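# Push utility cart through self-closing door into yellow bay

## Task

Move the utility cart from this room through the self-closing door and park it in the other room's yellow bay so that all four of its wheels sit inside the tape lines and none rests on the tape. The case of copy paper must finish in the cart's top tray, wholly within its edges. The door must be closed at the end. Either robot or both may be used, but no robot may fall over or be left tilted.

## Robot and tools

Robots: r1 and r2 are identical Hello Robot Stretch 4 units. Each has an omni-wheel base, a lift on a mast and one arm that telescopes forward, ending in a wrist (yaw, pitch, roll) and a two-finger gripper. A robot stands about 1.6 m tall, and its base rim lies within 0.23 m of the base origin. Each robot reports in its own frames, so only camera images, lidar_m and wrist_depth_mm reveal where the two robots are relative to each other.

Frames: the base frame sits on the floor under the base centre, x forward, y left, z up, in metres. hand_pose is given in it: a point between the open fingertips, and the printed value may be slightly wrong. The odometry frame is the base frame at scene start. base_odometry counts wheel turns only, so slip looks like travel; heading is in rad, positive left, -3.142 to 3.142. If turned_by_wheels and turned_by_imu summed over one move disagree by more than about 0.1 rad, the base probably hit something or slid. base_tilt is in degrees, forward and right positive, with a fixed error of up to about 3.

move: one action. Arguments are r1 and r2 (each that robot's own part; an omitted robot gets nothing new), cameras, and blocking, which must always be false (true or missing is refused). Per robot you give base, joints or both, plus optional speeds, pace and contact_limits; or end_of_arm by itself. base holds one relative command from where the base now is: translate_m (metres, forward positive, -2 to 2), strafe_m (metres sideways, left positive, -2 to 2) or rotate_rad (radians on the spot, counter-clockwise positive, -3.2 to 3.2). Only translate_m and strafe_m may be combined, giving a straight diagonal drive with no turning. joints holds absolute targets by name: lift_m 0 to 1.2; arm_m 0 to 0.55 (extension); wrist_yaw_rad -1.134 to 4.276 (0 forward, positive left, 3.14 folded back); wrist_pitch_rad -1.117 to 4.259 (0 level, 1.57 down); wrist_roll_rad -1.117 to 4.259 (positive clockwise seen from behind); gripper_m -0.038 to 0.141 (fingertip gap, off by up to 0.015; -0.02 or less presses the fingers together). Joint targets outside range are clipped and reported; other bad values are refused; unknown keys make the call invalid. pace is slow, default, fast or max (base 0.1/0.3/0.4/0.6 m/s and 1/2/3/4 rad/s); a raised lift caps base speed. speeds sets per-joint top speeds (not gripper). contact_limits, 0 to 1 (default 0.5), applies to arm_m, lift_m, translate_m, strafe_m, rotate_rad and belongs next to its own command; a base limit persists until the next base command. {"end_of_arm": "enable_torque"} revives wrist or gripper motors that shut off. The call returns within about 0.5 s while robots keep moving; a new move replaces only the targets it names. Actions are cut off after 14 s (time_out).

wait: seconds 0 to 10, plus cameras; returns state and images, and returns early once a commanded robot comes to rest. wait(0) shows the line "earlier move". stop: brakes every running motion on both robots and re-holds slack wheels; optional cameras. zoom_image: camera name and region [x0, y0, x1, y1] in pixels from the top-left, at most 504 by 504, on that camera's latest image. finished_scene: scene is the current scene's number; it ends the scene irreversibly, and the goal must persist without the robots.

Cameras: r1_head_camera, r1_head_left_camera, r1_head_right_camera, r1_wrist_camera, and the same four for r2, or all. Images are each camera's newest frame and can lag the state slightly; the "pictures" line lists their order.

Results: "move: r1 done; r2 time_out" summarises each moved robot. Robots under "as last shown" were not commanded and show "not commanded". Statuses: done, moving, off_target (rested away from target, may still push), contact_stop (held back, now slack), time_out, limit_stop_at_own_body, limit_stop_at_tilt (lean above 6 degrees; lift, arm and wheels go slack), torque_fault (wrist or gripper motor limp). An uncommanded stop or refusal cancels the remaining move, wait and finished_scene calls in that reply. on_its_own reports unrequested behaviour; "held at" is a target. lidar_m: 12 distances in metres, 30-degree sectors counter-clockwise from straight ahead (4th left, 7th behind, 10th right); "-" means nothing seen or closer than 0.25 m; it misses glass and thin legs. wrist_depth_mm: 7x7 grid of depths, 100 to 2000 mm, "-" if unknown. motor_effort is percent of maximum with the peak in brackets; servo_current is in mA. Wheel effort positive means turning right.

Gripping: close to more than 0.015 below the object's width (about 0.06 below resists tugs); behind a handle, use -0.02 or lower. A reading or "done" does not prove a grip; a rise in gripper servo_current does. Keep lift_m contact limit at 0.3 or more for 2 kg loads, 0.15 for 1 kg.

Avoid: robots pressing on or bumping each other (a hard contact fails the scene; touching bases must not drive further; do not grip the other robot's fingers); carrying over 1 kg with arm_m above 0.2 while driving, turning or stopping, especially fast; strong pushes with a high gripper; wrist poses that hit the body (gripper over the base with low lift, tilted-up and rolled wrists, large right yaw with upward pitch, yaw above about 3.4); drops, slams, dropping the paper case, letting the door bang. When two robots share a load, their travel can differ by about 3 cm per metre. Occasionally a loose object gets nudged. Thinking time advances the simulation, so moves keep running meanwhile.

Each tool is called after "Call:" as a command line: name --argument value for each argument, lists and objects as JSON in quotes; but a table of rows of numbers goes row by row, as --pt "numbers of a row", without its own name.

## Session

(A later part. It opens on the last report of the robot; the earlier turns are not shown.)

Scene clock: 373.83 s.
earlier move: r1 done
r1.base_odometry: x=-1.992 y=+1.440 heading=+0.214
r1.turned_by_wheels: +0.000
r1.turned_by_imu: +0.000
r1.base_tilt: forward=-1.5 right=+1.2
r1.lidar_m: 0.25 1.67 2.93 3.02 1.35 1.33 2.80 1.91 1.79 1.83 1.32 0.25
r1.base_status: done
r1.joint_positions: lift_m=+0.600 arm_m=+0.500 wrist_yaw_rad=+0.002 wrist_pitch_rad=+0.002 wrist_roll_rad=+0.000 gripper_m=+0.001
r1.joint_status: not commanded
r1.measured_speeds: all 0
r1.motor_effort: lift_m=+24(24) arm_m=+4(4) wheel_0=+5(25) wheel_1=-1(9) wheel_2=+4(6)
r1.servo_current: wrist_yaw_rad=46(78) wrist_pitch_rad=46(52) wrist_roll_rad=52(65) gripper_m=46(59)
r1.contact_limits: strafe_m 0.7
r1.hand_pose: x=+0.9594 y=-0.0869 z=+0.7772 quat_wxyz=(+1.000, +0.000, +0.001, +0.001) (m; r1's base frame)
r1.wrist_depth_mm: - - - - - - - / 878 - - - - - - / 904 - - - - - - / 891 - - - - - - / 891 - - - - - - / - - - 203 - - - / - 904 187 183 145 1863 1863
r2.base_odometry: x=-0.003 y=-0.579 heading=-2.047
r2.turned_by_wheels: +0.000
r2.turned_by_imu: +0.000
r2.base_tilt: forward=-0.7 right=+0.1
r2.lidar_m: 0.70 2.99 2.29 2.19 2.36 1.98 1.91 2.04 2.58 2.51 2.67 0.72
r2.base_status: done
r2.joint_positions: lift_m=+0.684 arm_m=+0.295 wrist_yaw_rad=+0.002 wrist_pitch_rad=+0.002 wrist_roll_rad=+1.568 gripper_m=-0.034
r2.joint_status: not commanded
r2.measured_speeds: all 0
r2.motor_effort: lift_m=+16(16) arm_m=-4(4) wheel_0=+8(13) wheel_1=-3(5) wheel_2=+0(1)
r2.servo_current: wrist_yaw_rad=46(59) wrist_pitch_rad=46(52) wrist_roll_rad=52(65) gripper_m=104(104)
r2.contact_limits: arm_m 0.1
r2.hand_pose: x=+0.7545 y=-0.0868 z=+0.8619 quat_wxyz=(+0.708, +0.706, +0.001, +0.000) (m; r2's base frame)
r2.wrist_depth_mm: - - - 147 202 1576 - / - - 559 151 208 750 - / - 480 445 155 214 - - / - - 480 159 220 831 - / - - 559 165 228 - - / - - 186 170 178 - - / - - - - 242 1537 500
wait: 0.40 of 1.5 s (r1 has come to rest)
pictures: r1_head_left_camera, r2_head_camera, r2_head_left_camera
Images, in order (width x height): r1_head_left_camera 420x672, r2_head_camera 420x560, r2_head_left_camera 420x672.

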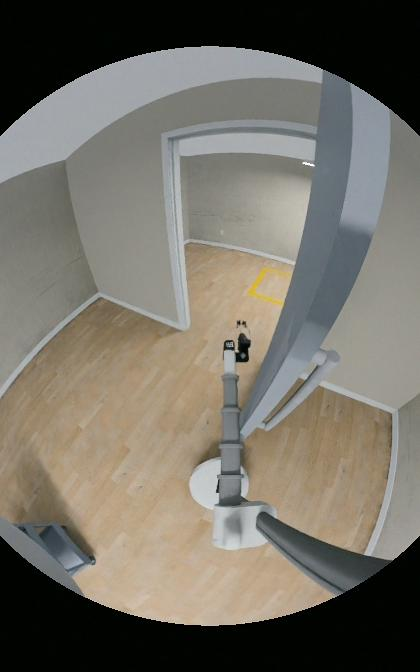

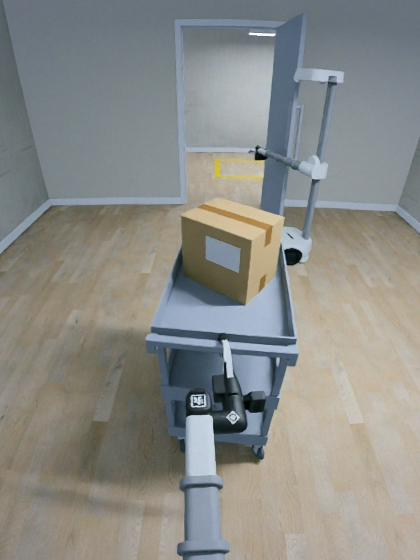

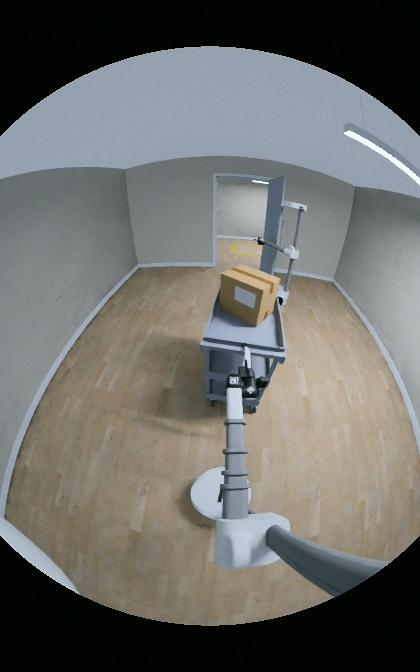

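Call:
move --blocking false --r1 '{"joints":{"wrist_yaw_rad":-0.3}}' --r2 '{"base":{"translate_m":0.7}}' --cameras '[]'

Call:
wait --seconds 2 --cameras '[]'

Call:
wait --seconds 2.5 --cameras '["r2_head_camera","r2_head_left_camera","r1_head_left_camera"]'

Scene clock: 385.10 s.
move: r1 moving; r2 moving
r1.base_odometry: x=-1.992 y=+1.440 heading=+0.214
r1.turned_by_wheels: +0.000
r1.turned_by_imu: +0.000
r1.base_tilt: forward=-1.6 right=+1.3
r1.lidar_m: 0.25 1.64 2.92 2.99 1.31 1.33 2.83 1.94 1.81 1.85 1.33 0.26
r1.base_status: not commanded
r1.joint_positions: lift_m=+0.600 arm_m=+0.500 wrist_yaw_rad=-0.297 wrist_pitch_rad=+0.002 wrist_roll_rad=+0.000 gripper_m=+0.001
r1.joint_status: wrist_yaw_rad moving
r1.measured_speeds: translate_m=+0.000 strafe_m=+0.000 rotate_rad=+0.000 lift_m=+0.000 arm_m=+0.000 wrist_yaw_rad=-0.036 wrist_pitch_rad=+0.000 wrist_roll_rad=+0.000
r1.motor_effort: lift_m=+24(24) arm_m=+4(4) wheel_0=+5(5) wheel_1=-1(1) wheel_2=+3(4)
r1.servo_current: wrist_yaw_rad=52(91) wrist_pitch_rad=39(46) wrist_roll_rad=46(59) gripper_m=52(52)
r1.contact_limits: strafe_m 0.7
r1.hand_pose: x=+0.9211 y=-0.1679 z=+0.7772 quat_wxyz=(+0.989, +0.000, +0.001, -0.148) (m; r1's base frame)
r1.wrist_depth_mm: - - - - - 303 207 / - - - - - 306 210 / - - - - - 309 211 / - - - - - 314 212 / - - - - - 314 213 / - - - 202 500 315 213 / 1921 1808 188 183 155 265 213
r2.base_odometry: x=-0.018 y=-0.607 heading=-2.046
r2.turned_by_wheels: +0.001
r2.turned_by_imu: +0.001
r2.base_tilt: forward=-0.7 right=+0.0
r2.lidar_m: 0.69 3.00 2.27 2.20 2.38 2.00 1.94 2.09 2.58 2.51 2.69 0.70
r2.base_status: translate_m moving
r2.joint_positions: lift_m=+0.684 arm_m=+0.295 wrist_yaw_rad=+0.002 wrist_pitch_rad=+0.002 wrist_roll_rad=+1.568 gripper_m=-0.034
r2.joint_status: not commanded
r2.measured_speeds: translate_m=+0.123 strafe_m=+0.001 rotate_rad=+0.000 lift_m=+0.000 arm_m=+0.000 wrist_yaw_rad=+0.000 wrist_pitch_rad=+0.000 wrist_roll_rad=+0.000
r2.motor_effort: lift_m=+16(16) arm_m=+4(4) wheel_0=+15(17) wheel_1=+11(11) wheel_2=-15(15)
r2.servo_current: wrist_yaw_rad=39(59) wrist_pitch_rad=46(46) wrist_roll_rad=39(59) gripper_m=91(98)
r2.contact_limits: arm_m 0.1
r2.hand_pose: x=+0.7545 y=-0.0868 z=+0.8619 quat_wxyz=(+0.708, +0.706, +0.001, +0.000) (m; r2's base frame)
r2.wrist_depth_mm: - - - 147 202 1576 - / - - 564 151 208 759 - / - 488 442 154 214 - - / - - 480 159 220 831 - / - - 549 165 227 - - / - - 187 169 177 - - / - - - - 240 1618 504
pictures: none
No camera images: "cameras" was empty.

Scene clock: 385.40 s.
earlier move: r1 done; r2 moving
r1.base_odometry: x=-1.992 y=+1.440 heading=+0.214
r1.turned_by_wheels: +0.000
r1.turned_by_imu: +0.000
r1.base_tilt: forward=-1.6 right=+1.3
r1.lidar_m: 0.25 1.62 2.93 3.00 1.27 1.26 2.79 1.90 1.80 1.85 1.31 0.28
r1.base_status: not commanded
r1.joint_positions: lift_m=+0.600 arm_m=+0.500 wrist_yaw_rad=-0.297 wrist_pitch_rad=+0.002 wrist_roll_rad=+0.000 gripper_m=+0.001
r1.joint_status: all done
r1.measured_speeds: all 0
r1.motor_effort: lift_m=+24(24) arm_m=+4(4) wheel_0=+5(5) wheel_1=-1(1) wheel_2=+3(4)
r1.servo_current: wrist_yaw_rad=72(91) wrist_pitch_rad=46(46) wrist_roll_rad=39(59) gripper_m=46(52)
r1.contact_limits: strafe_m 0.7
r1.hand_pose: x=+0.9210 y=-0.1680 z=+0.7772 quat_wxyz=(+0.989, +0.000, +0.001, -0.148) (m; r1's base frame)
r1.wrist_depth_mm: - - - - - 301 208 / - - - - - 306 210 / - - - - - 310 211 / - - - - - 314 213 / - - - - - 315 214 / - - - 203 496 317 214 / 1983 1863 187 183 145 266 213
r2.base_odometry: x=-0.040 y=-0.650 heading=-2.046
r2.turned_by_wheels: +0.000
r2.turned_by_imu: +0.000
r2.base_tilt: forward=-0.7 right=+0.1
r2.lidar_m: 0.67 2.99 2.27 2.19 2.37 2.02 1.99 2.14 2.59 2.52 2.67 0.70
r2.base_status: translate_m moving
r2.joint_positions: lift_m=+0.684 arm_m=+0.295 wrist_yaw_rad=+0.002 wrist_pitch_rad=+0.002 wrist_roll_rad=+1.568 gripper_m=-0.034
r2.joint_status: not commanded
r2.measured_speeds: translate_m=+0.198 strafe_m=+0.000 rotate_rad=-0.005 lift_m=+0.000 arm_m=+0.000 wrist_yaw_rad=+0.000 wrist_pitch_rad=+0.000 wrist_roll_rad=+0.000
r2.motor_effort: lift_m=+16(16) arm_m=+4(4) wheel_0=+11(17) wheel_1=+10(11) wheel_2=-12(15)
r2.servo_current: wrist_yaw_rad=52(59) wrist_pitch_rad=39(46) wrist_roll_rad=52(59) gripper_m=98(98)
r2.contact_limits: arm_m 0.1
r2.hand_pose: x=+0.7545 y=-0.0868 z=+0.8619 quat_wxyz=(+0.708, +0.706, +0.001, +0.000) (m; r2's base frame)
r2.wrist_depth_mm: - - - 148 204 1576 - / - - 569 152 209 759 - / - 496 452 156 215 - - / - - 477 160 221 - - / - - 549 165 227 - - / - - 187 169 177 - - / - - - - 241 1618 480
wait: 0.30 of 2 s (r1 has come to rest)
pictures: none
No camera images: "cameras" was empty.

Scene clock: 387.90 s.
earlier move: r2 moving
r1.base_odometry: x=-1.992 y=+1.440 heading=+0.214
r1.turned_by_wheels: +0.000
r1.turned_by_imu: +0.000
r1.base_tilt: forward=-1.6 right=+1.3
r1.lidar_m: 0.25 1.63 2.91 0.89 0.77 1.91 2.83 1.91 1.79 1.83 1.31 0.26
r1.base_status: not commanded
r1.joint_positions: lift_m=+0.600 arm_m=+0.500 wrist_yaw_rad=-0.297 wrist_pitch_rad=+0.002 wrist_roll_rad=+0.000 gripper_m=+0.001
r1.joint_status: all done
r1.measured_speeds: all 0
r1.motor_effort: lift_m=+24(24) arm_m=+4(4) wheel_0=+5(5) wheel_1=-1(1) wheel_2=+3(4)
r1.servo_current: wrist_yaw_rad=59(91) wrist_pitch_rad=46(52) wrist_roll_rad=52(72) gripper_m=52(52)
r1.contact_limits: strafe_m 0.7
r1.hand_pose: x=+0.9210 y=-0.1680 z=+0.7772 quat_wxyz=(+0.989, +0.000, +0.001, -0.148) (m; r1's base frame)
r1.wrist_depth_mm: - - - - - 303 208 / - - - - - 306 211 / - - - - - 312 213 / - - - - - 312 213 / - - - - - 314 215 / - - - 203 500 317 214 / 1983 1863 187 183 145 266 213
r2.base_odometry: x=-0.321 y=-1.196 heading=-2.046
r2.turned_by_wheels: +0.000
r2.turned_by_imu: +0.005
r2.base_tilt: forward=-0.7 right=+0.1
r2.lidar_m: 0.69 2.92 2.23 2.17 2.28 2.65 2.60 2.76 2.61 2.56 2.70 0.73
r2.base_status: translate_m moving
r2.joint_positions: lift_m=+0.684 arm_m=+0.295 wrist_yaw_rad=+0.002 wrist_pitch_rad=+0.002 wrist_roll_rad=+1.568 gripper_m=-0.034
r2.joint_status: not commanded
r2.measured_speeds: translate_m=+0.061 strafe_m=+0.001 rotate_rad=-0.002 lift_m=+0.000 arm_m=+0.000 wrist_yaw_rad=+0.000 wrist_pitch_rad=+0.000 wrist_roll_rad=+0.000
r2.motor_effort: lift_m=+16(16) arm_m=+4(4) wheel_0=+9(17) wheel_1=+5(11) wheel_2=-2(15)
r2.servo_current: wrist_yaw_rad=39(59) wrist_pitch_rad=39(46) wrist_roll_rad=46(65) gripper_m=91(104)
r2.contact_limits: arm_m 0.1
r2.hand_pose: x=+0.7545 y=-0.0868 z=+0.8619 quat_wxyz=(+0.708, +0.706, +0.001, +0.000) (m; r2's base frame)
r2.wrist_depth_mm: - - 1618 163 221 1397 1160 / - - - 164 223 1464 - / - - 525 166 226 - - / - 477 459 168 227 820 - / - - 512 169 230 842 - / - - 186 171 176 - - / - - - - 235 1618 -
wait: 2.50 s; no rest
pictures: r1_head_left_camera, r2_head_camera, r2_head_left_camera
Images, in order (width x height): r1_head_left_camera 420x672, r2_head_camera 420x560, r2_head_left_camera 420x672.

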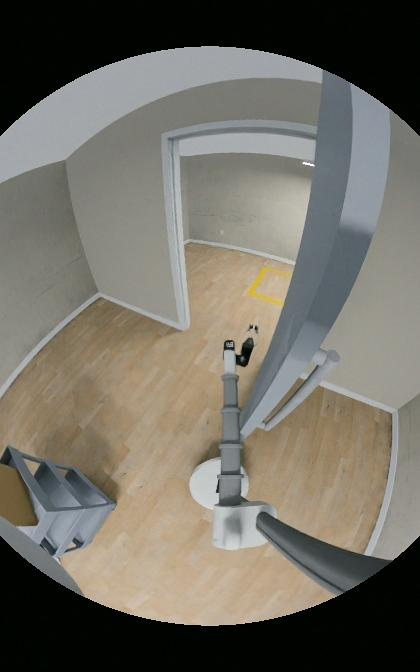

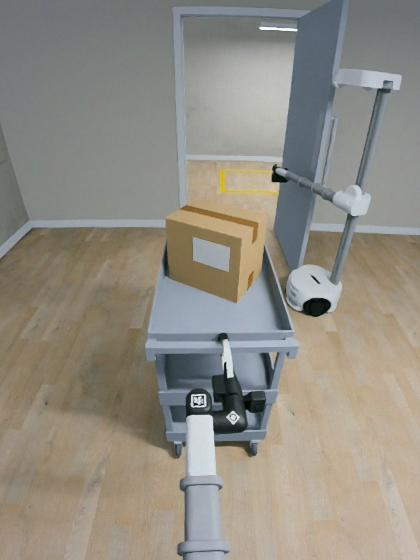

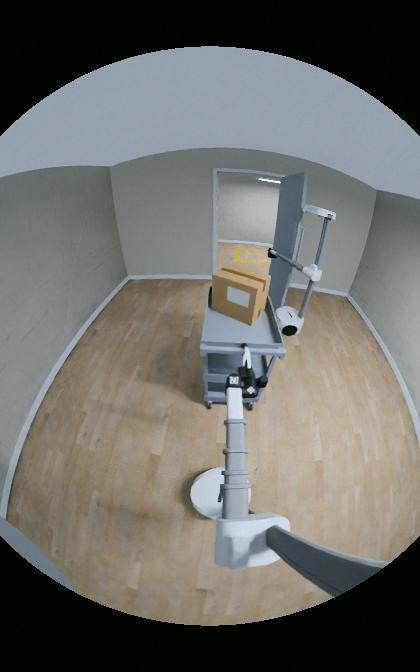

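Call:
move --blocking false --r2 '{"base":{"translate_m":0.5,"strafe_m":0.07}}' --cameras '[]'

Call:
wait --seconds 4 --cameras '["r2_head_camera","r2_head_left_camera","r1_head_left_camera"]'

Scene clock: 402.43 s.
earlier move: r2 done
move: r2 moving
r1: as last shown
r1.base_tilt: forward=-1.6 right=+1.2
r1.lidar_m: 0.25 1.64 2.93 0.84 0.74 1.87 2.80 1.93 1.77 1.84 1.32 0.26
r1.motor_effort: lift_m=+24(24) arm_m=+4(4) wheel_0=+5(5) wheel_1=-1(1) wheel_2=+3(3)
r1.servo_current: wrist_yaw_rad=59(78) wrist_pitch_rad=39(46) wrist_roll_rad=46(59) gripper_m=46(59)
r1.contact_limits: strafe_m 0.7
r1.wrist_depth_mm: - - - - - 303 208 / - - - - - 306 210 / - - - - - 310 212 / - - - - - 314 214 / - - - - - 314 214 / - - - 204 496 315 213 / 1921 1808 187 183 145 266 214
r2.base_odometry: x=-0.334 y=-1.231 heading=-2.046
r2.turned_by_wheels: +0.000
r2.turned_by_imu: +0.001
r2.base_tilt: forward=-0.7 right=+0.1
r2.lidar_m: 0.70 2.92 2.21 2.16 2.28 2.71 2.62 2.80 2.65 2.58 2.71 0.71
r2.base_status: translate_m moving; strafe_m moving
r2.joint_positions: lift_m=+0.684 arm_m=+0.295 wrist_yaw_rad=+0.002 wrist_pitch_rad=+0.002 wrist_roll_rad=+1.568 gripper_m=-0.034
r2.joint_status: not commanded
r2.measured_speeds: translate_m=+0.123 strafe_m=+0.017 rotate_rad=+0.003 lift_m=+0.000 arm_m=+0.000 wrist_yaw_rad=+0.000 wrist_pitch_rad=+0.000 wrist_roll_rad=+0.000
r2.motor_effort: lift_m=+16(16) arm_m=+4(4) wheel_0=+8(13) wheel_1=+10(11) wheel_2=-14(14)
r2.servo_current: wrist_yaw_rad=46(52) wrist_pitch_rad=39(39) wrist_roll_rad=52(52) gripper_m=98(98)
r2.contact_limits: arm_m 0.1
r2.hand_pose: x=+0.7545 y=-0.0868 z=+0.8619 quat_wxyz=(+0.708, +0.706, +0.001, +0.000) (m; r2's base frame)
r2.wrist_depth_mm: - - 1618 164 223 1366 1182 / - - - 166 224 1576 - / - - 535 167 227 831 - / - 477 459 168 229 831 - / - - 512 170 231 842 - / - - 186 170 176 - - / - - - - 233 1618 -
pictures: none
No camera images: "cameras" was empty.

Scene clock: 405.10 s.
earlier move: r2 done
r1.base_odometry: x=-1.992 y=+1.440 heading=+0.214
r1.turned_by_wheels: +0.000
r1.turned_by_imu: +0.000
r1.base_tilt: forward=-1.6 right=+1.2
r1.lidar_m: 0.25 1.64 0.63 0.63 0.80 4.53 2.78 1.93 1.80 1.84 1.34 0.26
r1.base_status: not commanded
r1.joint_positions: lift_m=+0.600 arm_m=+0.500 wrist_yaw_rad=-0.297 wrist_pitch_rad=+0.002 wrist_roll_rad=+0.000 gripper_m=+0.001
r1.joint_status: not commanded
r1.measured_speeds: all 0
r1.motor_effort: lift_m=+24(24) arm_m=+4(4) wheel_0=+5(6) wheel_1=-1(1) wheel_2=+3(4)
r1.servo_current: wrist_yaw_rad=52(78) wrist_pitch_rad=39(52) wrist_roll_rad=52(78) gripper_m=46(59)
r1.contact_limits: strafe_m 0.7
r1.hand_pose: x=+0.9210 y=-0.1680 z=+0.7772 quat_wxyz=(+0.989, +0.000, +0.001, -0.148) (m; r1's base frame)
r1.wrist_depth_mm: - - - - - 301 208 / - - - - - 306 210 / - - - - - 309 212 / - - - - - 312 213 / - - - - - 317 214 / - - - 204 500 314 213 / 1983 1808 187 183 145 266 214
r2.base_odometry: x=-0.490 y=-1.678 heading=-2.046
r2.turned_by_wheels: +0.000
r2.turned_by_imu: -0.001
r2.base_tilt: forward=-0.7 right=+0.1
r2.lidar_m: 0.68 2.77 2.14 2.07 2.19 3.18 3.12 3.31 2.75 2.66 2.83 0.73
r2.base_status: done
r2.joint_positions: lift_m=+0.684 arm_m=+0.295 wrist_yaw_rad=-0.002 wrist_pitch_rad=+0.002 wrist_roll_rad=+1.568 gripper_m=-0.034
r2.joint_status: not commanded
r2.measured_speeds: all 0
r2.motor_effort: lift_m=+16(16) arm_m=+4(4) wheel_0=+3(13) wheel_1=+4(11) wheel_2=-3(18)
r2.servo_current: wrist_yaw_rad=46(59) wrist_pitch_rad=39(46) wrist_roll_rad=39(65) gripper_m=91(98)
r2.contact_limits: arm_m 0.1
r2.hand_pose: x=+0.7541 y=-0.0881 z=+0.8619 quat_wxyz=(+0.708, +0.706, +0.000, -0.001) (m; r2's base frame)
r2.wrist_depth_mm: - - - 166 225 1576 1182 / - - - 167 227 1576 - / - - 535 168 228 820 - / - 477 459 169 229 831 - / - - 508 170 232 831 - / - - 185 171 177 - - / - - - - - 1618 -
wait: 2.67 of 4 s (r2 has come to rest)
pictures: r1_head_left_camera, r2_head_camera, r2_head_left_camera
Images, in order (width x height): r1_head_left_camera 420x672, r2_head_camera 420x560, r2_head_left_camera 420x672.

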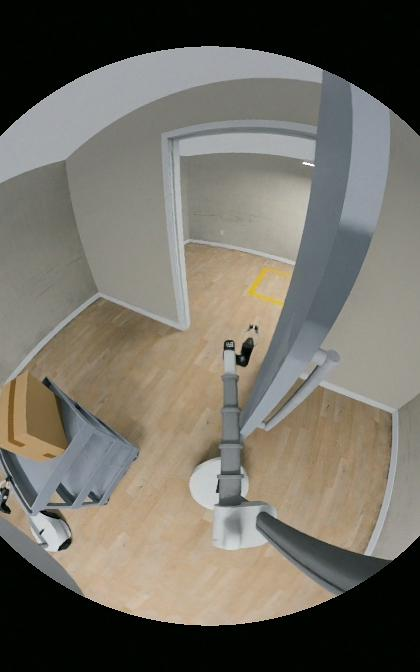

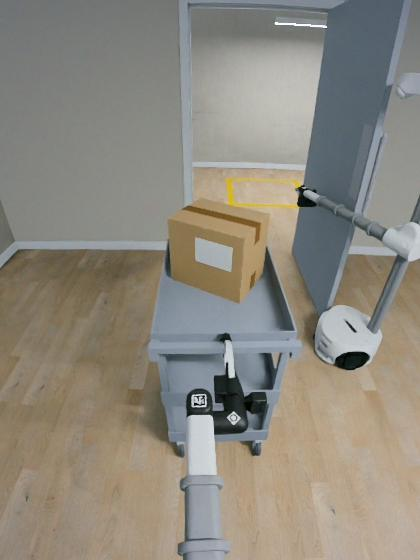

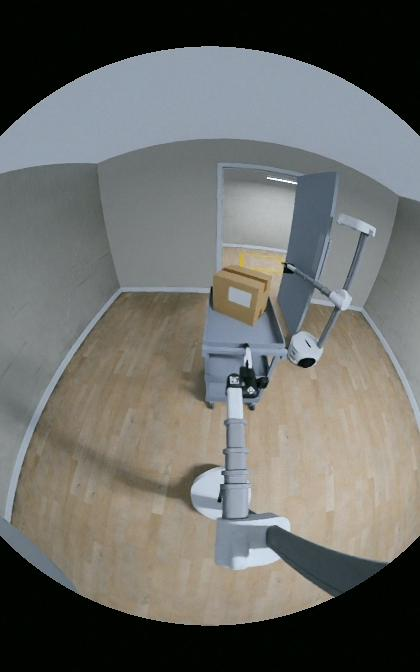

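Call:
move --blocking false --r2 '{"base":{"translate_m":0.3,"strafe_m":0.1}}' --cameras '[]'

Call:
wait --seconds 4 --cameras '[]'

Call:
move --blocking false --r2 '{"base":{"translate_m":0.45,"strafe_m":-0.045}}' --cameras '[]'

Call:
wait --seconds 4 --cameras '["r2_head_camera","r2_head_left_camera","r1_head_left_camera"]'

Scene clock: 417.93 s.
move: r2 moving
r1: as last shown
r1.base_tilt: forward=-1.5 right=+1.3
r1.lidar_m: 0.25 1.65 0.63 0.63 0.83 4.52 2.82 1.93 1.79 1.84 1.31 0.25
r1.motor_effort: lift_m=+24(24) arm_m=+4(4) wheel_0=+5(5) wheel_1=-1(1) wheel_2=+3(3)
r1.servo_current: wrist_yaw_rad=46(59) wrist_pitch_rad=39(46) wrist_roll_rad=46(65) gripper_m=46(52)
r1.contact_limits: strafe_m 0.7
r1.wrist_depth_mm: - - - - - 303 207 / - - - - - 306 211 / - - - - - 310 212 / - - - - - 314 214 / - - - - - 314 213 / - - - 203 496 314 213 / 1921 1808 188 183 145 266 213
r2.base_odometry: x=-0.495 y=-1.710 heading=-2.046
r2.turned_by_wheels: -0.001
r2.turned_by_imu: +0.000
r2.base_tilt: forward=-0.7 right=+0.1
r2.lidar_m: 0.70 2.75 2.12 2.07 2.21 3.17 3.15 3.32 2.74 2.68 2.83 0.71
r2.base_status: translate_m moving; strafe_m moving
r2.joint_positions: lift_m=+0.684 arm_m=+0.295 wrist_yaw_rad=-0.003 wrist_pitch_rad=+0.002 wrist_roll_rad=+1.568 gripper_m=-0.034
r2.joint_status: not commanded
r2.measured_speeds: translate_m=+0.121 strafe_m=+0.041 rotate_rad=-0.003 lift_m=+0.000 arm_m=+0.000 wrist_yaw_rad=-0.012 wrist_pitch_rad=+0.000 wrist_roll_rad=+0.000
r2.motor_effort: lift_m=+16(16) arm_m=+4(4) wheel_0=+1(9) wheel_1=+9(10) wheel_2=-17(17)
r2.servo_current: wrist_yaw_rad=52(52) wrist_pitch_rad=46(46) wrist_roll_rad=52(59) gripper_m=91(104)
r2.contact_limits: arm_m 0.1
r2.hand_pose: x=+0.7540 y=-0.0882 z=+0.8619 quat_wxyz=(+0.708, +0.706, +0.000, -0.002) (m; r2's base frame)
r2.wrist_depth_mm: - - - 166 226 1537 1160 / - - - 167 228 1576 - / - - 539 168 229 831 - / - 480 459 169 229 842 - / - - 508 170 230 831 - / - - 186 171 177 - - / - - - - - 1618 -
pictures: none
No camera images: "cameras" was empty.

Scene clock: 419.90 s.
earlier move: r2 done
r1.base_odometry: x=-1.992 y=+1.440 heading=+0.214
r1.turned_by_wheels: +0.000
r1.turned_by_imu: +0.000
r1.base_tilt: forward=-1.6 right=+1.2
r1.lidar_m: 0.25 1.63 0.67 0.68 1.31 4.54 2.79 1.90 1.80 1.84 1.31 0.25
r1.base_status: not commanded
r1.joint_positions: lift_m=+0.600 arm_m=+0.500 wrist_yaw_rad=-0.297 wrist_pitch_rad=+0.002 wrist_roll_rad=+0.000 gripper_m=+0.001
r1.joint_status: not commanded
r1.measured_speeds: all 0
r1.motor_effort: lift_m=+24(24) arm_m=+4(4) wheel_0=+5(6) wheel_1=-1(1) wheel_2=+3(4)
r1.servo_current: wrist_yaw_rad=46(72) wrist_pitch_rad=39(52) wrist_roll_rad=26(65) gripper_m=46(59)
r1.contact_limits: strafe_m 0.7
r1.hand_pose: x=+0.9210 y=-0.1680 z=+0.7772 quat_wxyz=(+0.989, +0.000, +0.001, -0.148) (m; r1's base frame)
r1.wrist_depth_mm: - - - - - 303 207 / - - - - - 307 211 / - - - - - 312 212 / - - - - - 314 214 / - - - - - 314 215 / - - - 204 496 315 213 / 1921 1808 187 183 145 266 214
r2.base_odometry: x=-0.538 y=-1.990 heading=-2.046
r2.turned_by_wheels: +0.001
r2.turned_by_imu: +0.000
r2.base_tilt: forward=-0.6 right=+0.0
r2.lidar_m: 0.68 2.55 2.01 1.95 2.09 3.01 3.40 3.61 2.84 2.79 1.34 0.67
r2.base_status: done
r2.joint_positions: lift_m=+0.684 arm_m=+0.295 wrist_yaw_rad=-0.003 wrist_pitch_rad=+0.002 wrist_roll_rad=+1.568 gripper_m=-0.034
r2.joint_status: not commanded
r2.measured_speeds: all 0
r2.motor_effort: lift_m=+16(16) arm_m=+0(4) wheel_0=+1(9) wheel_1=+3(10) wheel_2=-3(19)
r2.servo_current: wrist_yaw_rad=46(59) wrist_pitch_rad=39(46) wrist_roll_rad=46(59) gripper_m=104(104)
r2.contact_limits: arm_m 0.1
r2.hand_pose: x=+0.7540 y=-0.0883 z=+0.8619 quat_wxyz=(+0.708, +0.706, +0.000, -0.002) (m; r2's base frame)
r2.wrist_depth_mm: - - - 153 211 1537 535 / - - 609 156 216 741 - / - 1921 469 160 219 - - / - 500 473 163 224 820 - / - - 535 167 229 - - / - - 184 170 178 - - / - - - - - 1499 496
wait: 1.97 of 4 s (r2 has come to rest)
pictures: none
No camera images: "cameras" was empty.

Scene clock: 420.40 s.
move: r2 moving
r1: as last shown
r1.base_tilt: forward=-1.5 right=+1.2
r1.lidar_m: 0.25 1.65 0.68 0.69 1.26 4.55 2.81 1.90 1.79 1.85 1.33 0.25
r1.motor_effort: lift_m=+24(24) arm_m=+4(4) wheel_0=+5(5) wheel_1=-1(1) wheel_2=+3(3)
r1.servo_current: wrist_yaw_rad=33(59) wrist_pitch_rad=46(52) wrist_roll_rad=46(59) gripper_m=52(52)
r1.contact_limits: strafe_m 0.7
r1.wrist_depth_mm: - - - - - 303 208 / - - - - - 307 210 / - - - - - 310 213 / - - - - - 312 213 / - - - - - 315 213 / - - - 203 504 314 215 / 1921 1808 188 183 145 264 214
r2.base_odometry: x=-0.555 y=-2.017 heading=-2.045
r2.turned_by_wheels: +0.001
r2.turned_by_imu: +0.001
r2.base_tilt: forward=-0.7 right=+0.1
r2.lidar_m: 0.70 2.54 1.99 1.96 2.10 2.98 3.46 3.64 2.85 2.78 1.28 0.70
r2.base_status: translate_m moving; strafe_m moving
r2.joint_positions: lift_m=+0.684 arm_m=+0.295 wrist_yaw_rad=-0.002 wrist_pitch_rad=+0.002 wrist_roll_rad=+1.568 gripper_m=-0.034
r2.joint_status: not commanded
r2.measured_speeds: translate_m=+0.123 strafe_m=-0.012 rotate_rad=+0.005 lift_m=+0.000 arm_m=+0.000 wrist_yaw_rad=+0.014 wrist_pitch_rad=+0.000 wrist_roll_rad=+0.000
r2.motor_effort: lift_m=+16(16) arm_m=-1(1) wheel_0=+13(13) wheel_1=+8(9) wheel_2=-12(16)
r2.servo_current: wrist_yaw_rad=46(59) wrist_pitch_rad=46(46) wrist_roll_rad=52(59) gripper_m=91(98)
r2.contact_limits: arm_m 0.1
r2.hand_pose: x=+0.7541 y=-0.0881 z=+0.8619 quat_wxyz=(+0.708, +0.706, +0.000, -0.001) (m; r2's base frame)
r2.wrist_depth_mm: - - - 151 207 1576 559 / - - 591 154 212 759 - / 1863 1921 459 158 217 - - / - 504 469 161 222 - - / - - 539 166 228 - - / - - 185 170 176 - - / - - - - - 1499 492
pictures: none
No camera images: "cameras" was empty.

Scene clock: 422.90 s.
earlier move: r2 done
r1.base_odometry: x=-1.992 y=+1.440 heading=+0.214
r1.turned_by_wheels: +0.000
r1.turned_by_imu: +0.000
r1.base_tilt: forward=-1.6 right=+1.3
r1.lidar_m: 0.25 0.78 0.70 0.86 1.04 4.52 2.80 1.93 1.79 1.85 1.31 0.25
r1.base_status: not commanded
r1.joint_positions: lift_m=+0.600 arm_m=+0.500 wrist_yaw_rad=-0.297 wrist_pitch_rad=+0.002 wrist_roll_rad=+0.000 gripper_m=+0.001
r1.joint_status: not commanded
r1.measured_speeds: all 0
r1.motor_effort: lift_m=+24(24) arm_m=+4(4) wheel_0=+5(6) wheel_1=-1(1) wheel_2=+3(4)
r1.servo_current: wrist_yaw_rad=78(78) wrist_pitch_rad=46(52) wrist_roll_rad=46(65) gripper_m=39(52)
r1.contact_limits: strafe_m 0.7
r1.hand_pose: x=+0.9210 y=-0.1680 z=+0.7772 quat_wxyz=(+0.989, +0.000, +0.001, -0.148) (m; r1's base frame)
r1.wrist_depth_mm: - - - - - 301 208 / - - - - - 306 210 / - - - - - 310 212 / - - - - - 310 213 / - - - - - 315 215 / - - - 203 496 317 214 / 1983 1863 188 183 145 266 213
r2.base_odometry: x=-0.784 y=-2.370 heading=-2.045
r2.turned_by_wheels: +0.000
r2.turned_by_imu: +0.003
r2.base_tilt: forward=-0.6 right=+0.1
r2.lidar_m: 0.68 2.09 2.01 1.96 2.11 2.99 3.89 3.70 2.86 2.78 0.97 0.73
r2.base_status: done
r2.joint_positions: lift_m=+0.684 arm_m=+0.295 wrist_yaw_rad=+0.002 wrist_pitch_rad=+0.002 wrist_roll_rad=+1.568 gripper_m=-0.034
r2.joint_status: not commanded
r2.measured_speeds: all 0
r2.motor_effort: lift_m=+16(16) arm_m=-4(4) wheel_0=+5(15) wheel_1=+5(10) wheel_2=-2(16)
r2.servo_current: wrist_yaw_rad=52(59) wrist_pitch_rad=39(46) wrist_roll_rad=46(59) gripper_m=104(104)
r2.contact_limits: arm_m 0.1
r2.hand_pose: x=+0.7544 y=-0.0870 z=+0.8619 quat_wxyz=(+0.708, +0.706, +0.001, +0.000) (m; r2's base frame)
r2.wrist_depth_mm: - - - 169 229 1661 1182 / - - - 170 230 1661 - / - - 569 170 230 831 - / - 477 462 170 230 831 - / - 504 500 170 230 842 - / - - 186 172 177 - - / - - - - 232 - -
wait: 2.50 of 4 s (r2 has come to rest)
pictures: r1_head_left_camera, r2_head_camera, r2_head_left_camera
Images, in order (width x height): r1_head_left_camera 420x672, r2_head_camera 420x560, r2_head_left_camera 420x672.

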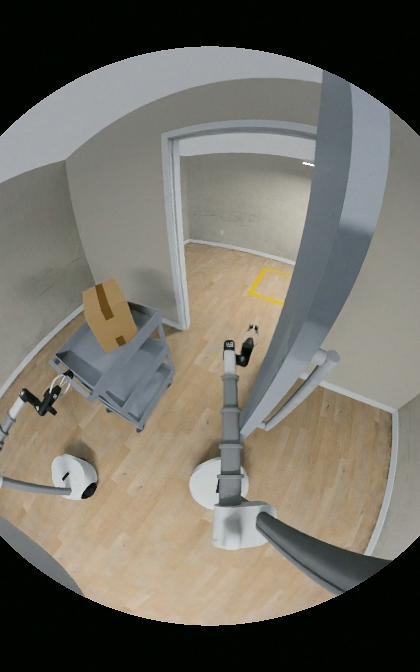

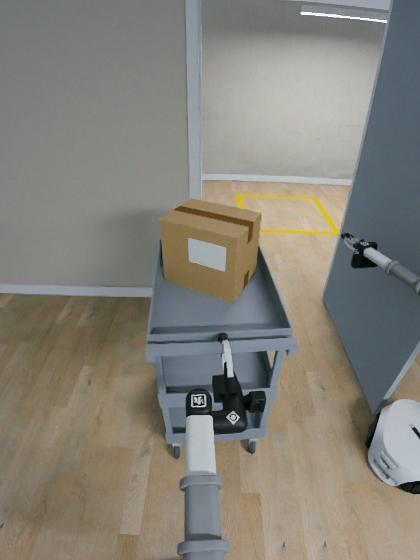

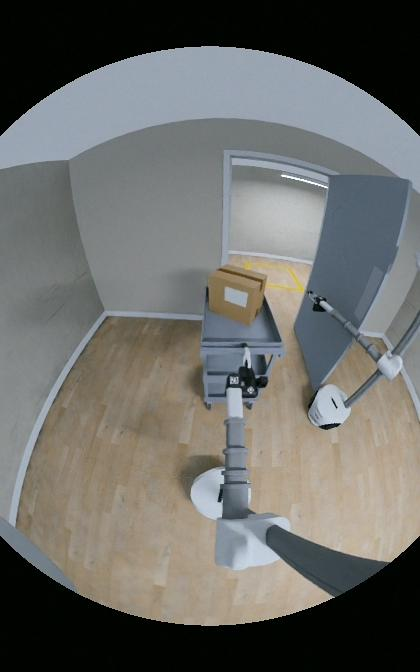

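Call:
move --blocking false --r2 '{"base":{"strafe_m":0.44,"translate_m":-0.03}}' --cameras '[]'

Call:
wait --seconds 4 --cameras '["r2_head_camera"]'

Call:
move --blocking false --r2 '{"base":{"rotate_rad":-0.3},"pace":"slow"}' --cameras '[]'

Call:
wait --seconds 4 --cameras '["r2_head_camera","r2_head_left_camera"]'

Scene clock: 438.47 s.
move: r2 moving
r1: as last shown
r1.base_tilt: forward=-1.6 right=+1.2
r1.lidar_m: 0.25 0.79 0.72 0.87 1.10 4.54 2.80 1.90 1.80 1.83 1.30 0.25
r1.motor_effort: lift_m=+24(24) arm_m=+4(4) wheel_0=+5(5) wheel_1=-1(1) wheel_2=+3(4)
r1.servo_current: wrist_yaw_rad=65(65) wrist_pitch_rad=52(52) wrist_roll_rad=46(59) gripper_m=46(52)
r1.contact_limits: strafe_m 0.7
r1.wrist_depth_mm: - - - - - 303 208 / - - - - - 307 210 / - - - - - 310 213 / - - - - - 310 213 / - - - - - 314 214 / - - - 203 496 315 214 / 1921 1921 187 183 145 265 213
r2.base_odometry: x=-0.752 y=-2.384 heading=-2.046
r2.turned_by_wheels: -0.001
r2.turned_by_imu: -0.001
r2.base_tilt: forward=-0.7 right=+0.1
r2.lidar_m: 0.68 2.11 1.96 1.92 2.10 2.95 3.93 3.76 2.87 2.81 1.02 0.72
r2.base_status: translate_m moving; strafe_m moving
r2.joint_positions: lift_m=+0.684 arm_m=+0.295 wrist_yaw_rad=-0.004 wrist_pitch_rad=+0.002 wrist_roll_rad=+1.568 gripper_m=-0.034
r2.joint_status: not commanded
r2.measured_speeds: translate_m=-0.009 strafe_m=+0.136 rotate_rad=-0.007 lift_m=+0.000 arm_m=+0.000 wrist_yaw_rad=-0.025 wrist_pitch_rad=+0.000 wrist_roll_rad=+0.000
r2.motor_effort: lift_m=+16(16) arm_m=-3(4) wheel_0=-16(17) wheel_1=+7(11) wheel_2=+2(6)
r2.servo_current: wrist_yaw_rad=59(65) wrist_pitch_rad=39(46) wrist_roll_rad=33(65) gripper_m=91(98)
r2.contact_limits: arm_m 0.1
r2.hand_pose: x=+0.7539 y=-0.0887 z=+0.8619 quat_wxyz=(+0.708, +0.706, -0.001, -0.002) (m; r2's base frame)
r2.wrist_depth_mm: - - - 172 232 1708 1160 / - - - 171 231 1576 - / - - 569 171 232 820 - / - 477 462 232 231 842 - / - 500 496 171 231 - - / - - 185 172 178 - - / - - - - 231 - -
pictures: none
No camera images: "cameras" was empty.

Scene clock: 440.80 s.
earlier move: r2 done
r1.base_odometry: x=-1.992 y=+1.440 heading=+0.214
r1.turned_by_wheels: +0.000
r1.turned_by_imu: +0.000
r1.base_tilt: forward=-1.6 right=+1.2
r1.lidar_m: 0.25 0.91 0.93 1.28 3.88 4.53 2.78 1.91 1.79 1.86 1.32 0.26
r1.base_status: not commanded
r1.joint_positions: lift_m=+0.600 arm_m=+0.500 wrist_yaw_rad=-0.297 wrist_pitch_rad=+0.002 wrist_roll_rad=+0.000 gripper_m=+0.001
r1.joint_status: not commanded
r1.measured_speeds: all 0
r1.motor_effort: lift_m=+24(24) arm_m=+4(4) wheel_0=+5(6) wheel_1=-1(1) wheel_2=+3(4)
r1.servo_current: wrist_yaw_rad=33(65) wrist_pitch_rad=39(52) wrist_roll_rad=46(65) gripper_m=46(59)
r1.contact_limits: strafe_m 0.7
r1.hand_pose: x=+0.9210 y=-0.1680 z=+0.7772 quat_wxyz=(+0.989, +0.000, +0.001, -0.148) (m; r1's base frame)
r1.wrist_depth_mm: - - - - - 303 208 / - - - - - 306 210 / - - - - - 312 212 / - - - - - 312 213 / - - - - - 315 213 / - - - 203 492 317 213 / 1921 1808 187 183 145 266 213
r2.base_odometry: x=-0.379 y=-2.544 heading=-2.044
r2.turned_by_wheels: +0.001
r2.turned_by_imu: +0.000
r2.base_tilt: forward=-0.7 right=+0.1
r2.lidar_m: 0.68 2.08 1.56 1.54 1.62 2.36 3.84 4.03 3.29 3.16 1.37 0.62
r2.base_status: done
r2.joint_positions: lift_m=+0.684 arm_m=+0.295 wrist_yaw_rad=-0.003 wrist_pitch_rad=+0.002 wrist_roll_rad=+1.568 gripper_m=-0.034
r2.joint_status: not commanded
r2.measured_speeds: all 0
r2.motor_effort: lift_m=+16(16) arm_m=-4(4) wheel_0=-3(19) wheel_1=+1(11) wheel_2=+6(8)
r2.servo_current: wrist_yaw_rad=52(65) wrist_pitch_rad=39(46) wrist_roll_rad=52(65) gripper_m=91(98)
r2.contact_limits: arm_m 0.1
r2.hand_pose: x=+0.7540 y=-0.0883 z=+0.8619 quat_wxyz=(+0.708, +0.706, +0.000, -0.002) (m; r2's base frame)
r2.wrist_depth_mm: - 364 368 - 145 - - / - 407 410 - 159 - - / - 492 525 108 175 - - / - - - 120 196 - - / - - - 135 220 1499 512 / - - 181 158 177 1499 469 / - - - - - 122 410
wait: 2.33 of 4 s (r2 has come to rest)
pictures: r2_head_camera
Images, in order (width x height): r2_head_camera 420x560.

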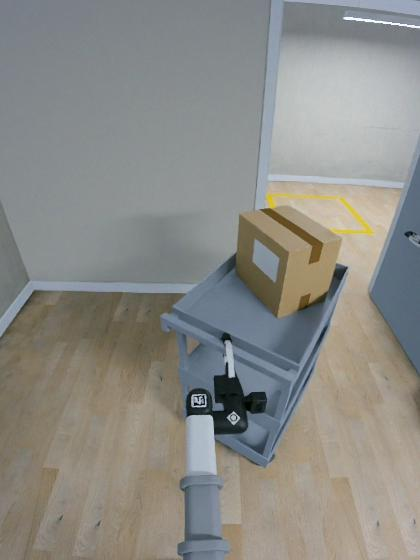

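Scene clock: 441.30 s.
move: r2 moving
r1: as last shown
r1.base_tilt: forward=-1.6 right=+1.3
r1.lidar_m: 0.25 0.90 0.90 1.21 3.88 4.52 2.81 1.93 1.79 1.86 1.31 0.26
r1.servo_current: wrist_yaw_rad=52(52) wrist_pitch_rad=39(46) wrist_roll_rad=33(59) gripper_m=52(52)
r1.contact_limits: strafe_m 0.7
r1.wrist_depth_mm: - - - - - 303 208 / - - - - - 307 211 / - - - - - 310 212 / - - - - - 312 213 / - - - - - 314 214 / - - - 203 504 315 213 / 1921 1808 188 183 145 265 213
r2.base_odometry: x=-0.379 y=-2.544 heading=-2.168
r2.turned_by_wheels: -0.124
r2.turned_by_imu: -0.119
r2.base_tilt: forward=-0.6 right=+0.0
r2.lidar_m: 0.68 2.06 1.61 1.52 1.58 2.10 3.85 3.89 3.39 3.18 1.42 0.66
r2.base_status: rotate_rad moving
r2.joint_positions: lift_m=+0.684 arm_m=+0.295 wrist_yaw_rad=+0.011 wrist_pitch_rad=+0.002 wrist_roll_rad=+1.568 gripper_m=-0.034
r2.joint_status: not commanded
r2.measured_speeds: translate_m=+0.000 strafe_m=+0.000 rotate_rad=-0.496 lift_m=+0.000 arm_m=+0.000 wrist_yaw_rad=+0.000 wrist_pitch_rad=+0.000 wrist_roll_rad=+0.000
r2.motor_effort: lift_m=+16(16) arm_m=+6(6) wheel_0=+21(21) wheel_1=+12(14) wheel_2=+16(17)
r2.servo_current: wrist_yaw_rad=65(65) wrist_pitch_rad=33(46) wrist_roll_rad=59(59) gripper_m=98(104)
r2.contact_limits: arm_m 0.1
r2.hand_pose: x=+0.7551 y=-0.0842 z=+0.8619 quat_wxyz=(+0.708, +0.706, +0.005, +0.003) (m; r2's base frame)
r2.wrist_depth_mm: - 459 442 108 164 - - / - 407 402 119 176 - - / - 480 459 126 189 - - / - - 574 136 205 - - / - - - 148 222 - - / - - 182 164 176 1464 500 / - - - - - 121 1205
pictures: none
No camera images: "cameras" was empty.

Scene clock: 442.17 s.
earlier move: r2 done
r1.base_odometry: x=-1.992 y=+1.440 heading=+0.214
r1.turned_by_wheels: +0.000
r1.turned_by_imu: +0.000
r1.base_tilt: forward=-1.5 right=+1.3
r1.lidar_m: 0.25 0.87 0.84 1.14 3.87 4.54 2.81 1.91 1.80 1.84 1.34 0.25
r1.base_status: not commanded
r1.joint_positions: lift_m=+0.600 arm_m=+0.500 wrist_yaw_rad=-0.297 wrist_pitch_rad=+0.002 wrist_roll_rad=+0.000 gripper_m=+0.001
r1.joint_status: not commanded
r1.measured_speeds: all 0
r1.motor_effort: lift_m=+24(24) arm_m=+4(4) wheel_0=+5(6) wheel_1=-1(1) wheel_2=+3(4)
r1.servo_current: wrist_yaw_rad=52(59) wrist_pitch_rad=46(52) wrist_roll_rad=33(59) gripper_m=46(52)
r1.contact_limits: strafe_m 0.7
r1.hand_pose: x=+0.9210 y=-0.1680 z=+0.7772 quat_wxyz=(+0.989, +0.000, +0.001, -0.148) (m; r1's base frame)
r1.wrist_depth_mm: - - - - - 301 208 / - - - - - 304 210 / - - - - - 312 213 / - - - - - 312 213 / - - - - - 315 214 / - - - 203 500 314 213 / 1983 1863 187 183 145 265 213
r2.base_odometry: x=-0.379 y=-2.544 heading=-2.343
r2.turned_by_wheels: -0.175
r2.turned_by_imu: -0.171
r2.base_tilt: forward=-0.7 right=+0.1
r2.lidar_m: 0.69 2.04 1.77 1.52 1.53 1.82 3.42 3.77 3.65 3.19 1.41 0.74
r2.base_status: done
r2.joint_positions: lift_m=+0.684 arm_m=+0.295 wrist_yaw_rad=+0.000 wrist_pitch_rad=+0.002 wrist_roll_rad=+1.568 gripper_m=-0.034
r2.joint_status: not commanded
r2.measured_speeds: all 0
r2.motor_effort: lift_m=+16(16) arm_m=-4(6) wheel_0=+3(21) wheel_1=+5(14) wheel_2=+4(17)
r2.servo_current: wrist_yaw_rad=39(78) wrist_pitch_rad=39(46) wrist_roll_rad=39(59) gripper_m=91(104)
r2.contact_limits: arm_m 0.1
r2.hand_pose: x=+0.7543 y=-0.0875 z=+0.8619 quat_wxyz=(+0.708, +0.706, +0.001, -0.001) (m; r2's base frame)
r2.wrist_depth_mm: - - - 169 229 1464 1160 / 1708 - - 170 229 1537 - / 1756 - 559 170 230 831 - / - 477 466 230 230 831 - / 1618 - 500 171 231 - - / - - 186 172 178 - - / - - - - 233 - -
wait: 0.87 of 4 s (r2 has come to rest)
pictures: r2_head_camera, r2_head_left_camera
Images, in order (width x height): r2_head_camera 420x560, r2_head_left_camera 420x672.

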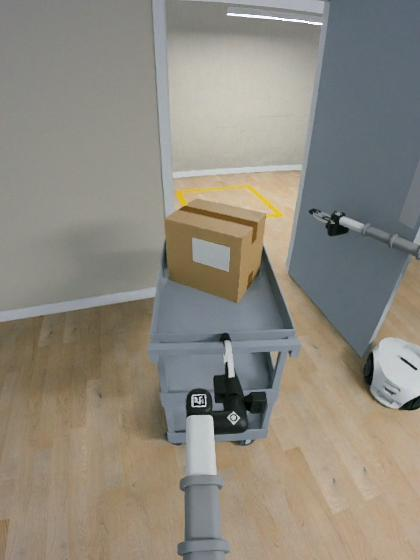

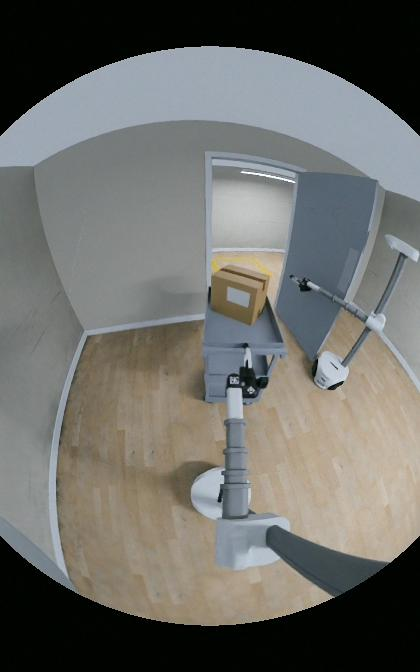

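Call:
move --r2 '{"base":{"translate_m":0.5,"strafe_m":0.04},"pace":"default"}' --blocking false --cameras '[]'

Call:
wait --seconds 5 --cameras '["r2_head_camera","r2_head_left_camera","r1_head_left_camera"]'

Scene clock: 465.20 s.
move: r2 moving
r1: as last shown
r1.lidar_m: 0.25 0.87 0.87 1.15 3.84 4.52 2.82 1.91 1.79 1.85 1.33 0.26
r1.motor_effort: lift_m=+24(24) arm_m=+4(4) wheel_0=+5(5) wheel_1=-1(1) wheel_2=+3(4)
r1.servo_current: wrist_yaw_rad=33(65) wrist_pitch_rad=46(46) wrist_roll_rad=52(72) gripper_m=52(52)
r1.contact_limits: strafe_m 0.7
r1.wrist_depth_mm: - - - - - 303 207 / - - - - - 307 210 / - - - - - 310 212 / - - - - - 312 213 / - - - - - 315 213 / - - - 204 496 317 214 / 1921 1808 187 183 145 265 213
r2.base_odometry: x=-0.399 y=-2.568 heading=-2.344
r2.turned_by_wheels: +0.000
r2.turned_by_imu: +0.000
r2.base_tilt: forward=-0.7 right=+0.1
r2.lidar_m: 0.68 2.00 1.79 1.53 1.55 1.85 3.41 3.81 3.67 3.20 1.38 0.73
r2.base_status: translate_m moving; strafe_m moving
r2.joint_positions: lift_m=+0.684 arm_m=+0.295 wrist_yaw_rad=-0.002 wrist_pitch_rad=+0.002 wrist_roll_rad=+1.568 gripper_m=-0.034
r2.joint_status: not commanded
r2.measured_speeds: translate_m=+0.121 strafe_m=+0.010 rotate_rad=-0.003 lift_m=+0.000 arm_m=+0.000 wrist_yaw_rad=-0.006 wrist_pitch_rad=+0.000 wrist_roll_rad=+0.000
r2.motor_effort: lift_m=+16(16) arm_m=+4(4) wheel_0=+7(12) wheel_1=+9(10) wheel_2=-19(19)
r2.servo_current: wrist_yaw_rad=65(65) wrist_pitch_rad=39(46) wrist_roll_rad=46(52) gripper_m=91(104)
r2.contact_limits: arm_m 0.1
r2.hand_pose: x=+0.7541 y=-0.0880 z=+0.8619 quat_wxyz=(+0.708, +0.706, +0.000, -0.001) (m; r2's base frame)
r2.wrist_depth_mm: - - - 170 230 1464 1160 / 1661 - - 170 230 1576 - / 1661 - 569 170 230 - - / - 473 466 230 230 - - / 1537 - 500 171 231 - - / - - 185 170 177 - - / - - - - 231 - -
pictures: none
No camera images: "cameras" was empty.

Scene clock: 467.87 s.
earlier move: r2 done
r1.base_odometry: x=-1.992 y=+1.440 heading=+0.214
r1.turned_by_wheels: +0.000
r1.turned_by_imu: +0.000
r1.base_tilt: forward=-1.5 right=+1.3
r1.lidar_m: 0.25 0.91 0.99 1.14 3.88 4.54 2.82 1.92 1.79 1.83 1.31 0.25
r1.base_status: not commanded
r1.joint_positions: lift_m=+0.600 arm_m=+0.500 wrist_yaw_rad=-0.297 wrist_pitch_rad=+0.002 wrist_roll_rad=+0.000 gripper_m=+0.001
r1.joint_status: not commanded
r1.measured_speeds: all 0
r1.motor_effort: lift_m=+24(24) arm_m=+4(4) wheel_0=+5(6) wheel_1=-1(1) wheel_2=+3(4)
r1.servo_current: wrist_yaw_rad=39(72) wrist_pitch_rad=39(46) wrist_roll_rad=39(72) gripper_m=52(52)
r1.contact_limits: strafe_m 0.7
r1.hand_pose: x=+0.9210 y=-0.1680 z=+0.7772 quat_wxyz=(+0.989, +0.000, +0.001, -0.148) (m; r1's base frame)
r1.wrist_depth_mm: - - - - - 303 207 / - - - - - 304 210 / - - - - - 310 213 / - - - - - 314 213 / - - - - - 315 214 / - - - 202 496 315 214 / 1983 1863 188 183 145 267 213
r2.base_odometry: x=-0.699 y=-2.930 heading=-2.343
r2.turned_by_wheels: +0.000
r2.turned_by_imu: -0.001
r2.base_tilt: forward=-0.7 right=+0.1
r2.lidar_m: 0.69 1.55 1.84 1.60 1.62 1.90 3.56 4.28 3.58 3.12 1.16 0.72
r2.base_status: done
r2.joint_positions: lift_m=+0.684 arm_m=+0.295 wrist_yaw_rad=-0.004 wrist_pitch_rad=+0.002 wrist_roll_rad=+1.568 gripper_m=-0.034
r2.joint_status: not commanded
r2.measured_speeds: all 0
r2.motor_effort: lift_m=+16(16) arm_m=+4(4) wheel_0=+2(12) wheel_1=+3(10) wheel_2=-5(20)
r2.servo_current: wrist_yaw_rad=39(65) wrist_pitch_rad=39(46) wrist_roll_rad=52(59) gripper_m=98(104)
r2.contact_limits: arm_m 0.1
r2.hand_pose: x=+0.7539 y=-0.0886 z=+0.8619 quat_wxyz=(+0.708, +0.706, -0.001, -0.002) (m; r2's base frame)
r2.wrist_depth_mm: - - - 165 224 1708 1160 / - - - 167 227 1576 - / - - 525 167 227 - - / - 480 462 229 229 - - / - - 517 170 231 842 - / - - 185 171 178 - - / - - - - - - -
wait: 2.67 of 5 s (r2 has come to rest)
pictures: r1_head_left_camera, r2_head_camera, r2_head_left_camera
Images, in order (width x height): r1_head_left_camera 420x672, r2_head_camera 420x560, r2_head_left_camera 420x672.

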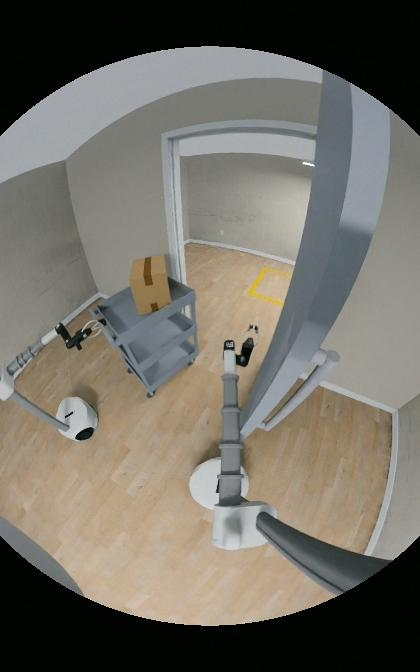

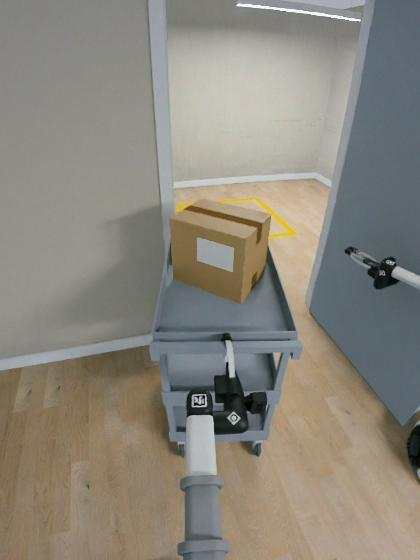

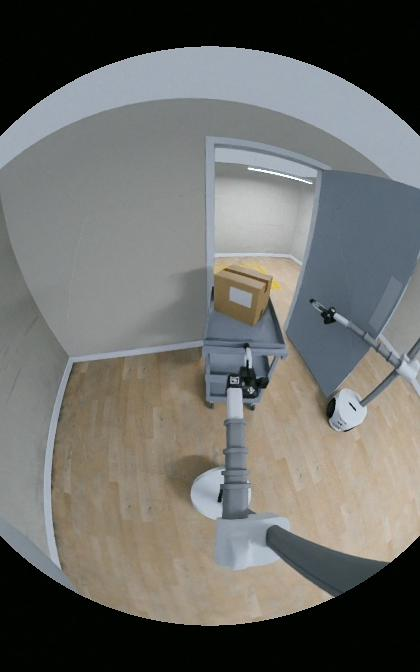

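Call:
move --r2 '{"base":{"translate_m":0.6,"strafe_m":0.06},"pace":"default"}' --blocking false --cameras '[]'

Call:
wait --seconds 5 --cameras '["r2_head_camera","r2_head_left_camera","r1_head_left_camera"]'

Scene clock: 489.70 s.
move: r2 moving
r1: as last shown
r1.base_tilt: forward=-1.6 right=+1.2
r1.lidar_m: 0.25 0.92 1.05 1.12 3.87 4.52 2.80 1.94 1.78 1.84 1.32 0.25
r1.motor_effort: lift_m=+24(24) arm_m=+4(4) wheel_0=+5(5) wheel_1=-1(1) wheel_2=+3(4)
r1.servo_current: wrist_yaw_rad=59(59) wrist_pitch_rad=39(52) wrist_roll_rad=52(59) gripper_m=46(52)
r1.contact_limits: strafe_m 0.7
r1.wrist_depth_mm: - - - - - 301 208 / - - - - - 306 210 / - - - - - 310 211 / - - - - - 312 214 / - - - - - 315 214 / - - - 203 500 315 214 / 1983 1863 187 183 145 265 213
r2.base_odometry: x=-0.719 y=-2.954 heading=-2.344
r2.turned_by_wheels: +0.000
r2.turned_by_imu: +0.000
r2.base_tilt: forward=-0.7 right=+0.1
r2.lidar_m: 0.68 1.50 1.79 1.60 1.62 1.96 3.59 4.32 3.57 3.14 1.12 0.71
r2.base_status: translate_m moving; strafe_m moving
r2.joint_positions: lift_m=+0.684 arm_m=+0.295 wrist_yaw_rad=-0.004 wrist_pitch_rad=+0.002 wrist_roll_rad=+1.568 gripper_m=-0.034
r2.joint_status: not commanded
r2.measured_speeds: translate_m=+0.122 strafe_m=+0.014 rotate_rad=-0.004 lift_m=+0.000 arm_m=+0.000 wrist_yaw_rad=+0.000 wrist_pitch_rad=+0.000 wrist_roll_rad=+0.000
r2.motor_effort: lift_m=+16(16) arm_m=+4(4) wheel_0=+7(10) wheel_1=+7(10) wheel_2=-16(17)
r2.servo_current: wrist_yaw_rad=46(59) wrist_pitch_rad=39(46) wrist_roll_rad=39(59) gripper_m=91(104)
r2.contact_limits: arm_m 0.1
r2.hand_pose: x=+0.7539 y=-0.0886 z=+0.8619 quat_wxyz=(+0.708, +0.706, -0.001, -0.002) (m; r2's base frame)
r2.wrist_depth_mm: - - - 166 224 1661 1160 / - - - 167 226 1576 - / - - 539 167 227 - - / - 480 459 228 229 - - / - - 512 171 230 831 - / - - 185 171 177 - - / - - - - - - -
pictures: none
No camera images: "cameras" was empty.

Scene clock: 491.90 s.
earlier move: r2 contact_stop
r1.base_odometry: x=-1.992 y=+1.440 heading=+0.214
r1.turned_by_wheels: +0.000
r1.turned_by_imu: +0.000
r1.base_tilt: forward=-1.6 right=+1.2
r1.lidar_m: 0.25 0.83 0.99 2.99 3.89 4.53 2.81 1.93 1.80 1.84 1.33 0.26
r1.base_status: not commanded
r1.joint_positions: lift_m=+0.600 arm_m=+0.500 wrist_yaw_rad=-0.297 wrist_pitch_rad=+0.002 wrist_roll_rad=+0.000 gripper_m=+0.001
r1.joint_status: not commanded
r1.measured_speeds: all 0
r1.motor_effort: lift_m=+24(24) arm_m=+4(4) wheel_0=+5(5) wheel_1=-1(1) wheel_2=+3(4)
r1.servo_current: wrist_yaw_rad=59(78) wrist_pitch_rad=46(52) wrist_roll_rad=46(65) gripper_m=46(52)
r1.contact_limits: strafe_m 0.7
r1.hand_pose: x=+0.9210 y=-0.1680 z=+0.7772 quat_wxyz=(+0.989, +0.000, +0.001, -0.148) (m; r1's base frame)
r1.wrist_depth_mm: - - - - - 301 208 / - - - - - 306 210 / - - - - - 310 212 / - - - - - 312 213 / - - - - - 315 215 / - - - 204 504 314 213 / 654 1863 188 183 145 265 214
r2.base_odometry: x=-0.883 y=-3.139 heading=-2.439
r2.turned_by_wheels: -0.095
r2.turned_by_imu: -0.238
r2.base_tilt: forward=-0.7 right=+0.1
r2.lidar_m: 0.61 0.82 1.31 1.79 1.71 1.82 2.58 4.56 4.10 3.10 1.01 0.80
r2.base_status: translate_m contact_stop (by the wheels' count: +0.278 of +0.600); strafe_m contact_stop (by the wheels' count: +0.017 of +0.060)
r2.joint_positions: lift_m=+0.684 arm_m=+0.295 wrist_yaw_rad=+0.000 wrist_pitch_rad=+0.003 wrist_roll_rad=+1.568 gripper_m=-0.034
r2.joint_status: not commanded
r2.measured_speeds: all 0
r2.on_its_own: the wheels are slack since a contact_stop
r2.motor_effort: lift_m=+18(18) arm_m=+4(13) wheel_0=+0(10) wheel_1=+0(10) wheel_2=+0(33)
r2.servo_current: wrist_yaw_rad=46(228) wrist_pitch_rad=39(46) wrist_roll_rad=59(65) gripper_m=52(104)
r2.contact_limits: arm_m 0.1
r2.hand_pose: x=+0.7543 y=-0.0874 z=+0.8614 quat_wxyz=(+0.708, +0.706, +0.001, -0.001) (m; r2's base frame)
r2.wrist_depth_mm: - - - 296 - - - / - - - 320 351 359 366 / - - - 230 303 1708 484 / - - - 206 270 1756 - / - - - 187 246 778 - / - - 185 169 179 - - / - - 459 - 211 - -
wait: 2.20 of 5 s (r2 has come to rest)
pictures: r1_head_left_camera, r2_head_camera, r2_head_left_camera
Images, in order (width x height): r1_head_left_camera 420x672, r2_head_camera 420x560, r2_head_left_camera 420x672.

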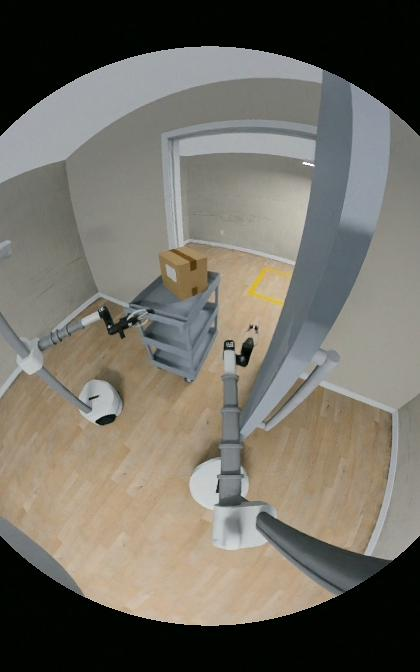

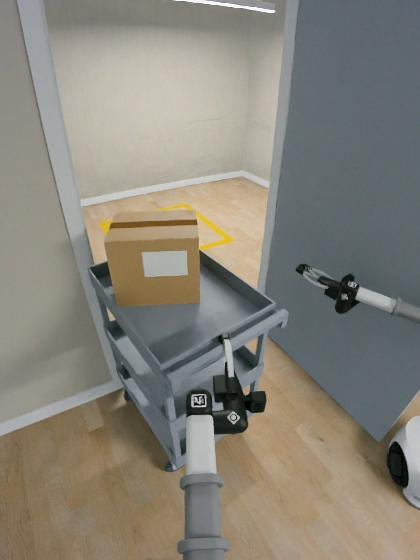

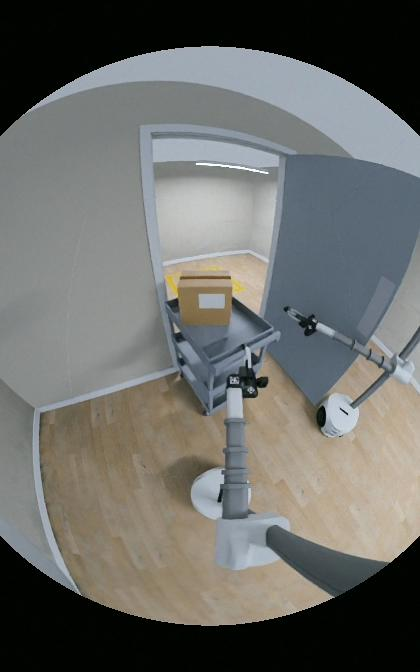

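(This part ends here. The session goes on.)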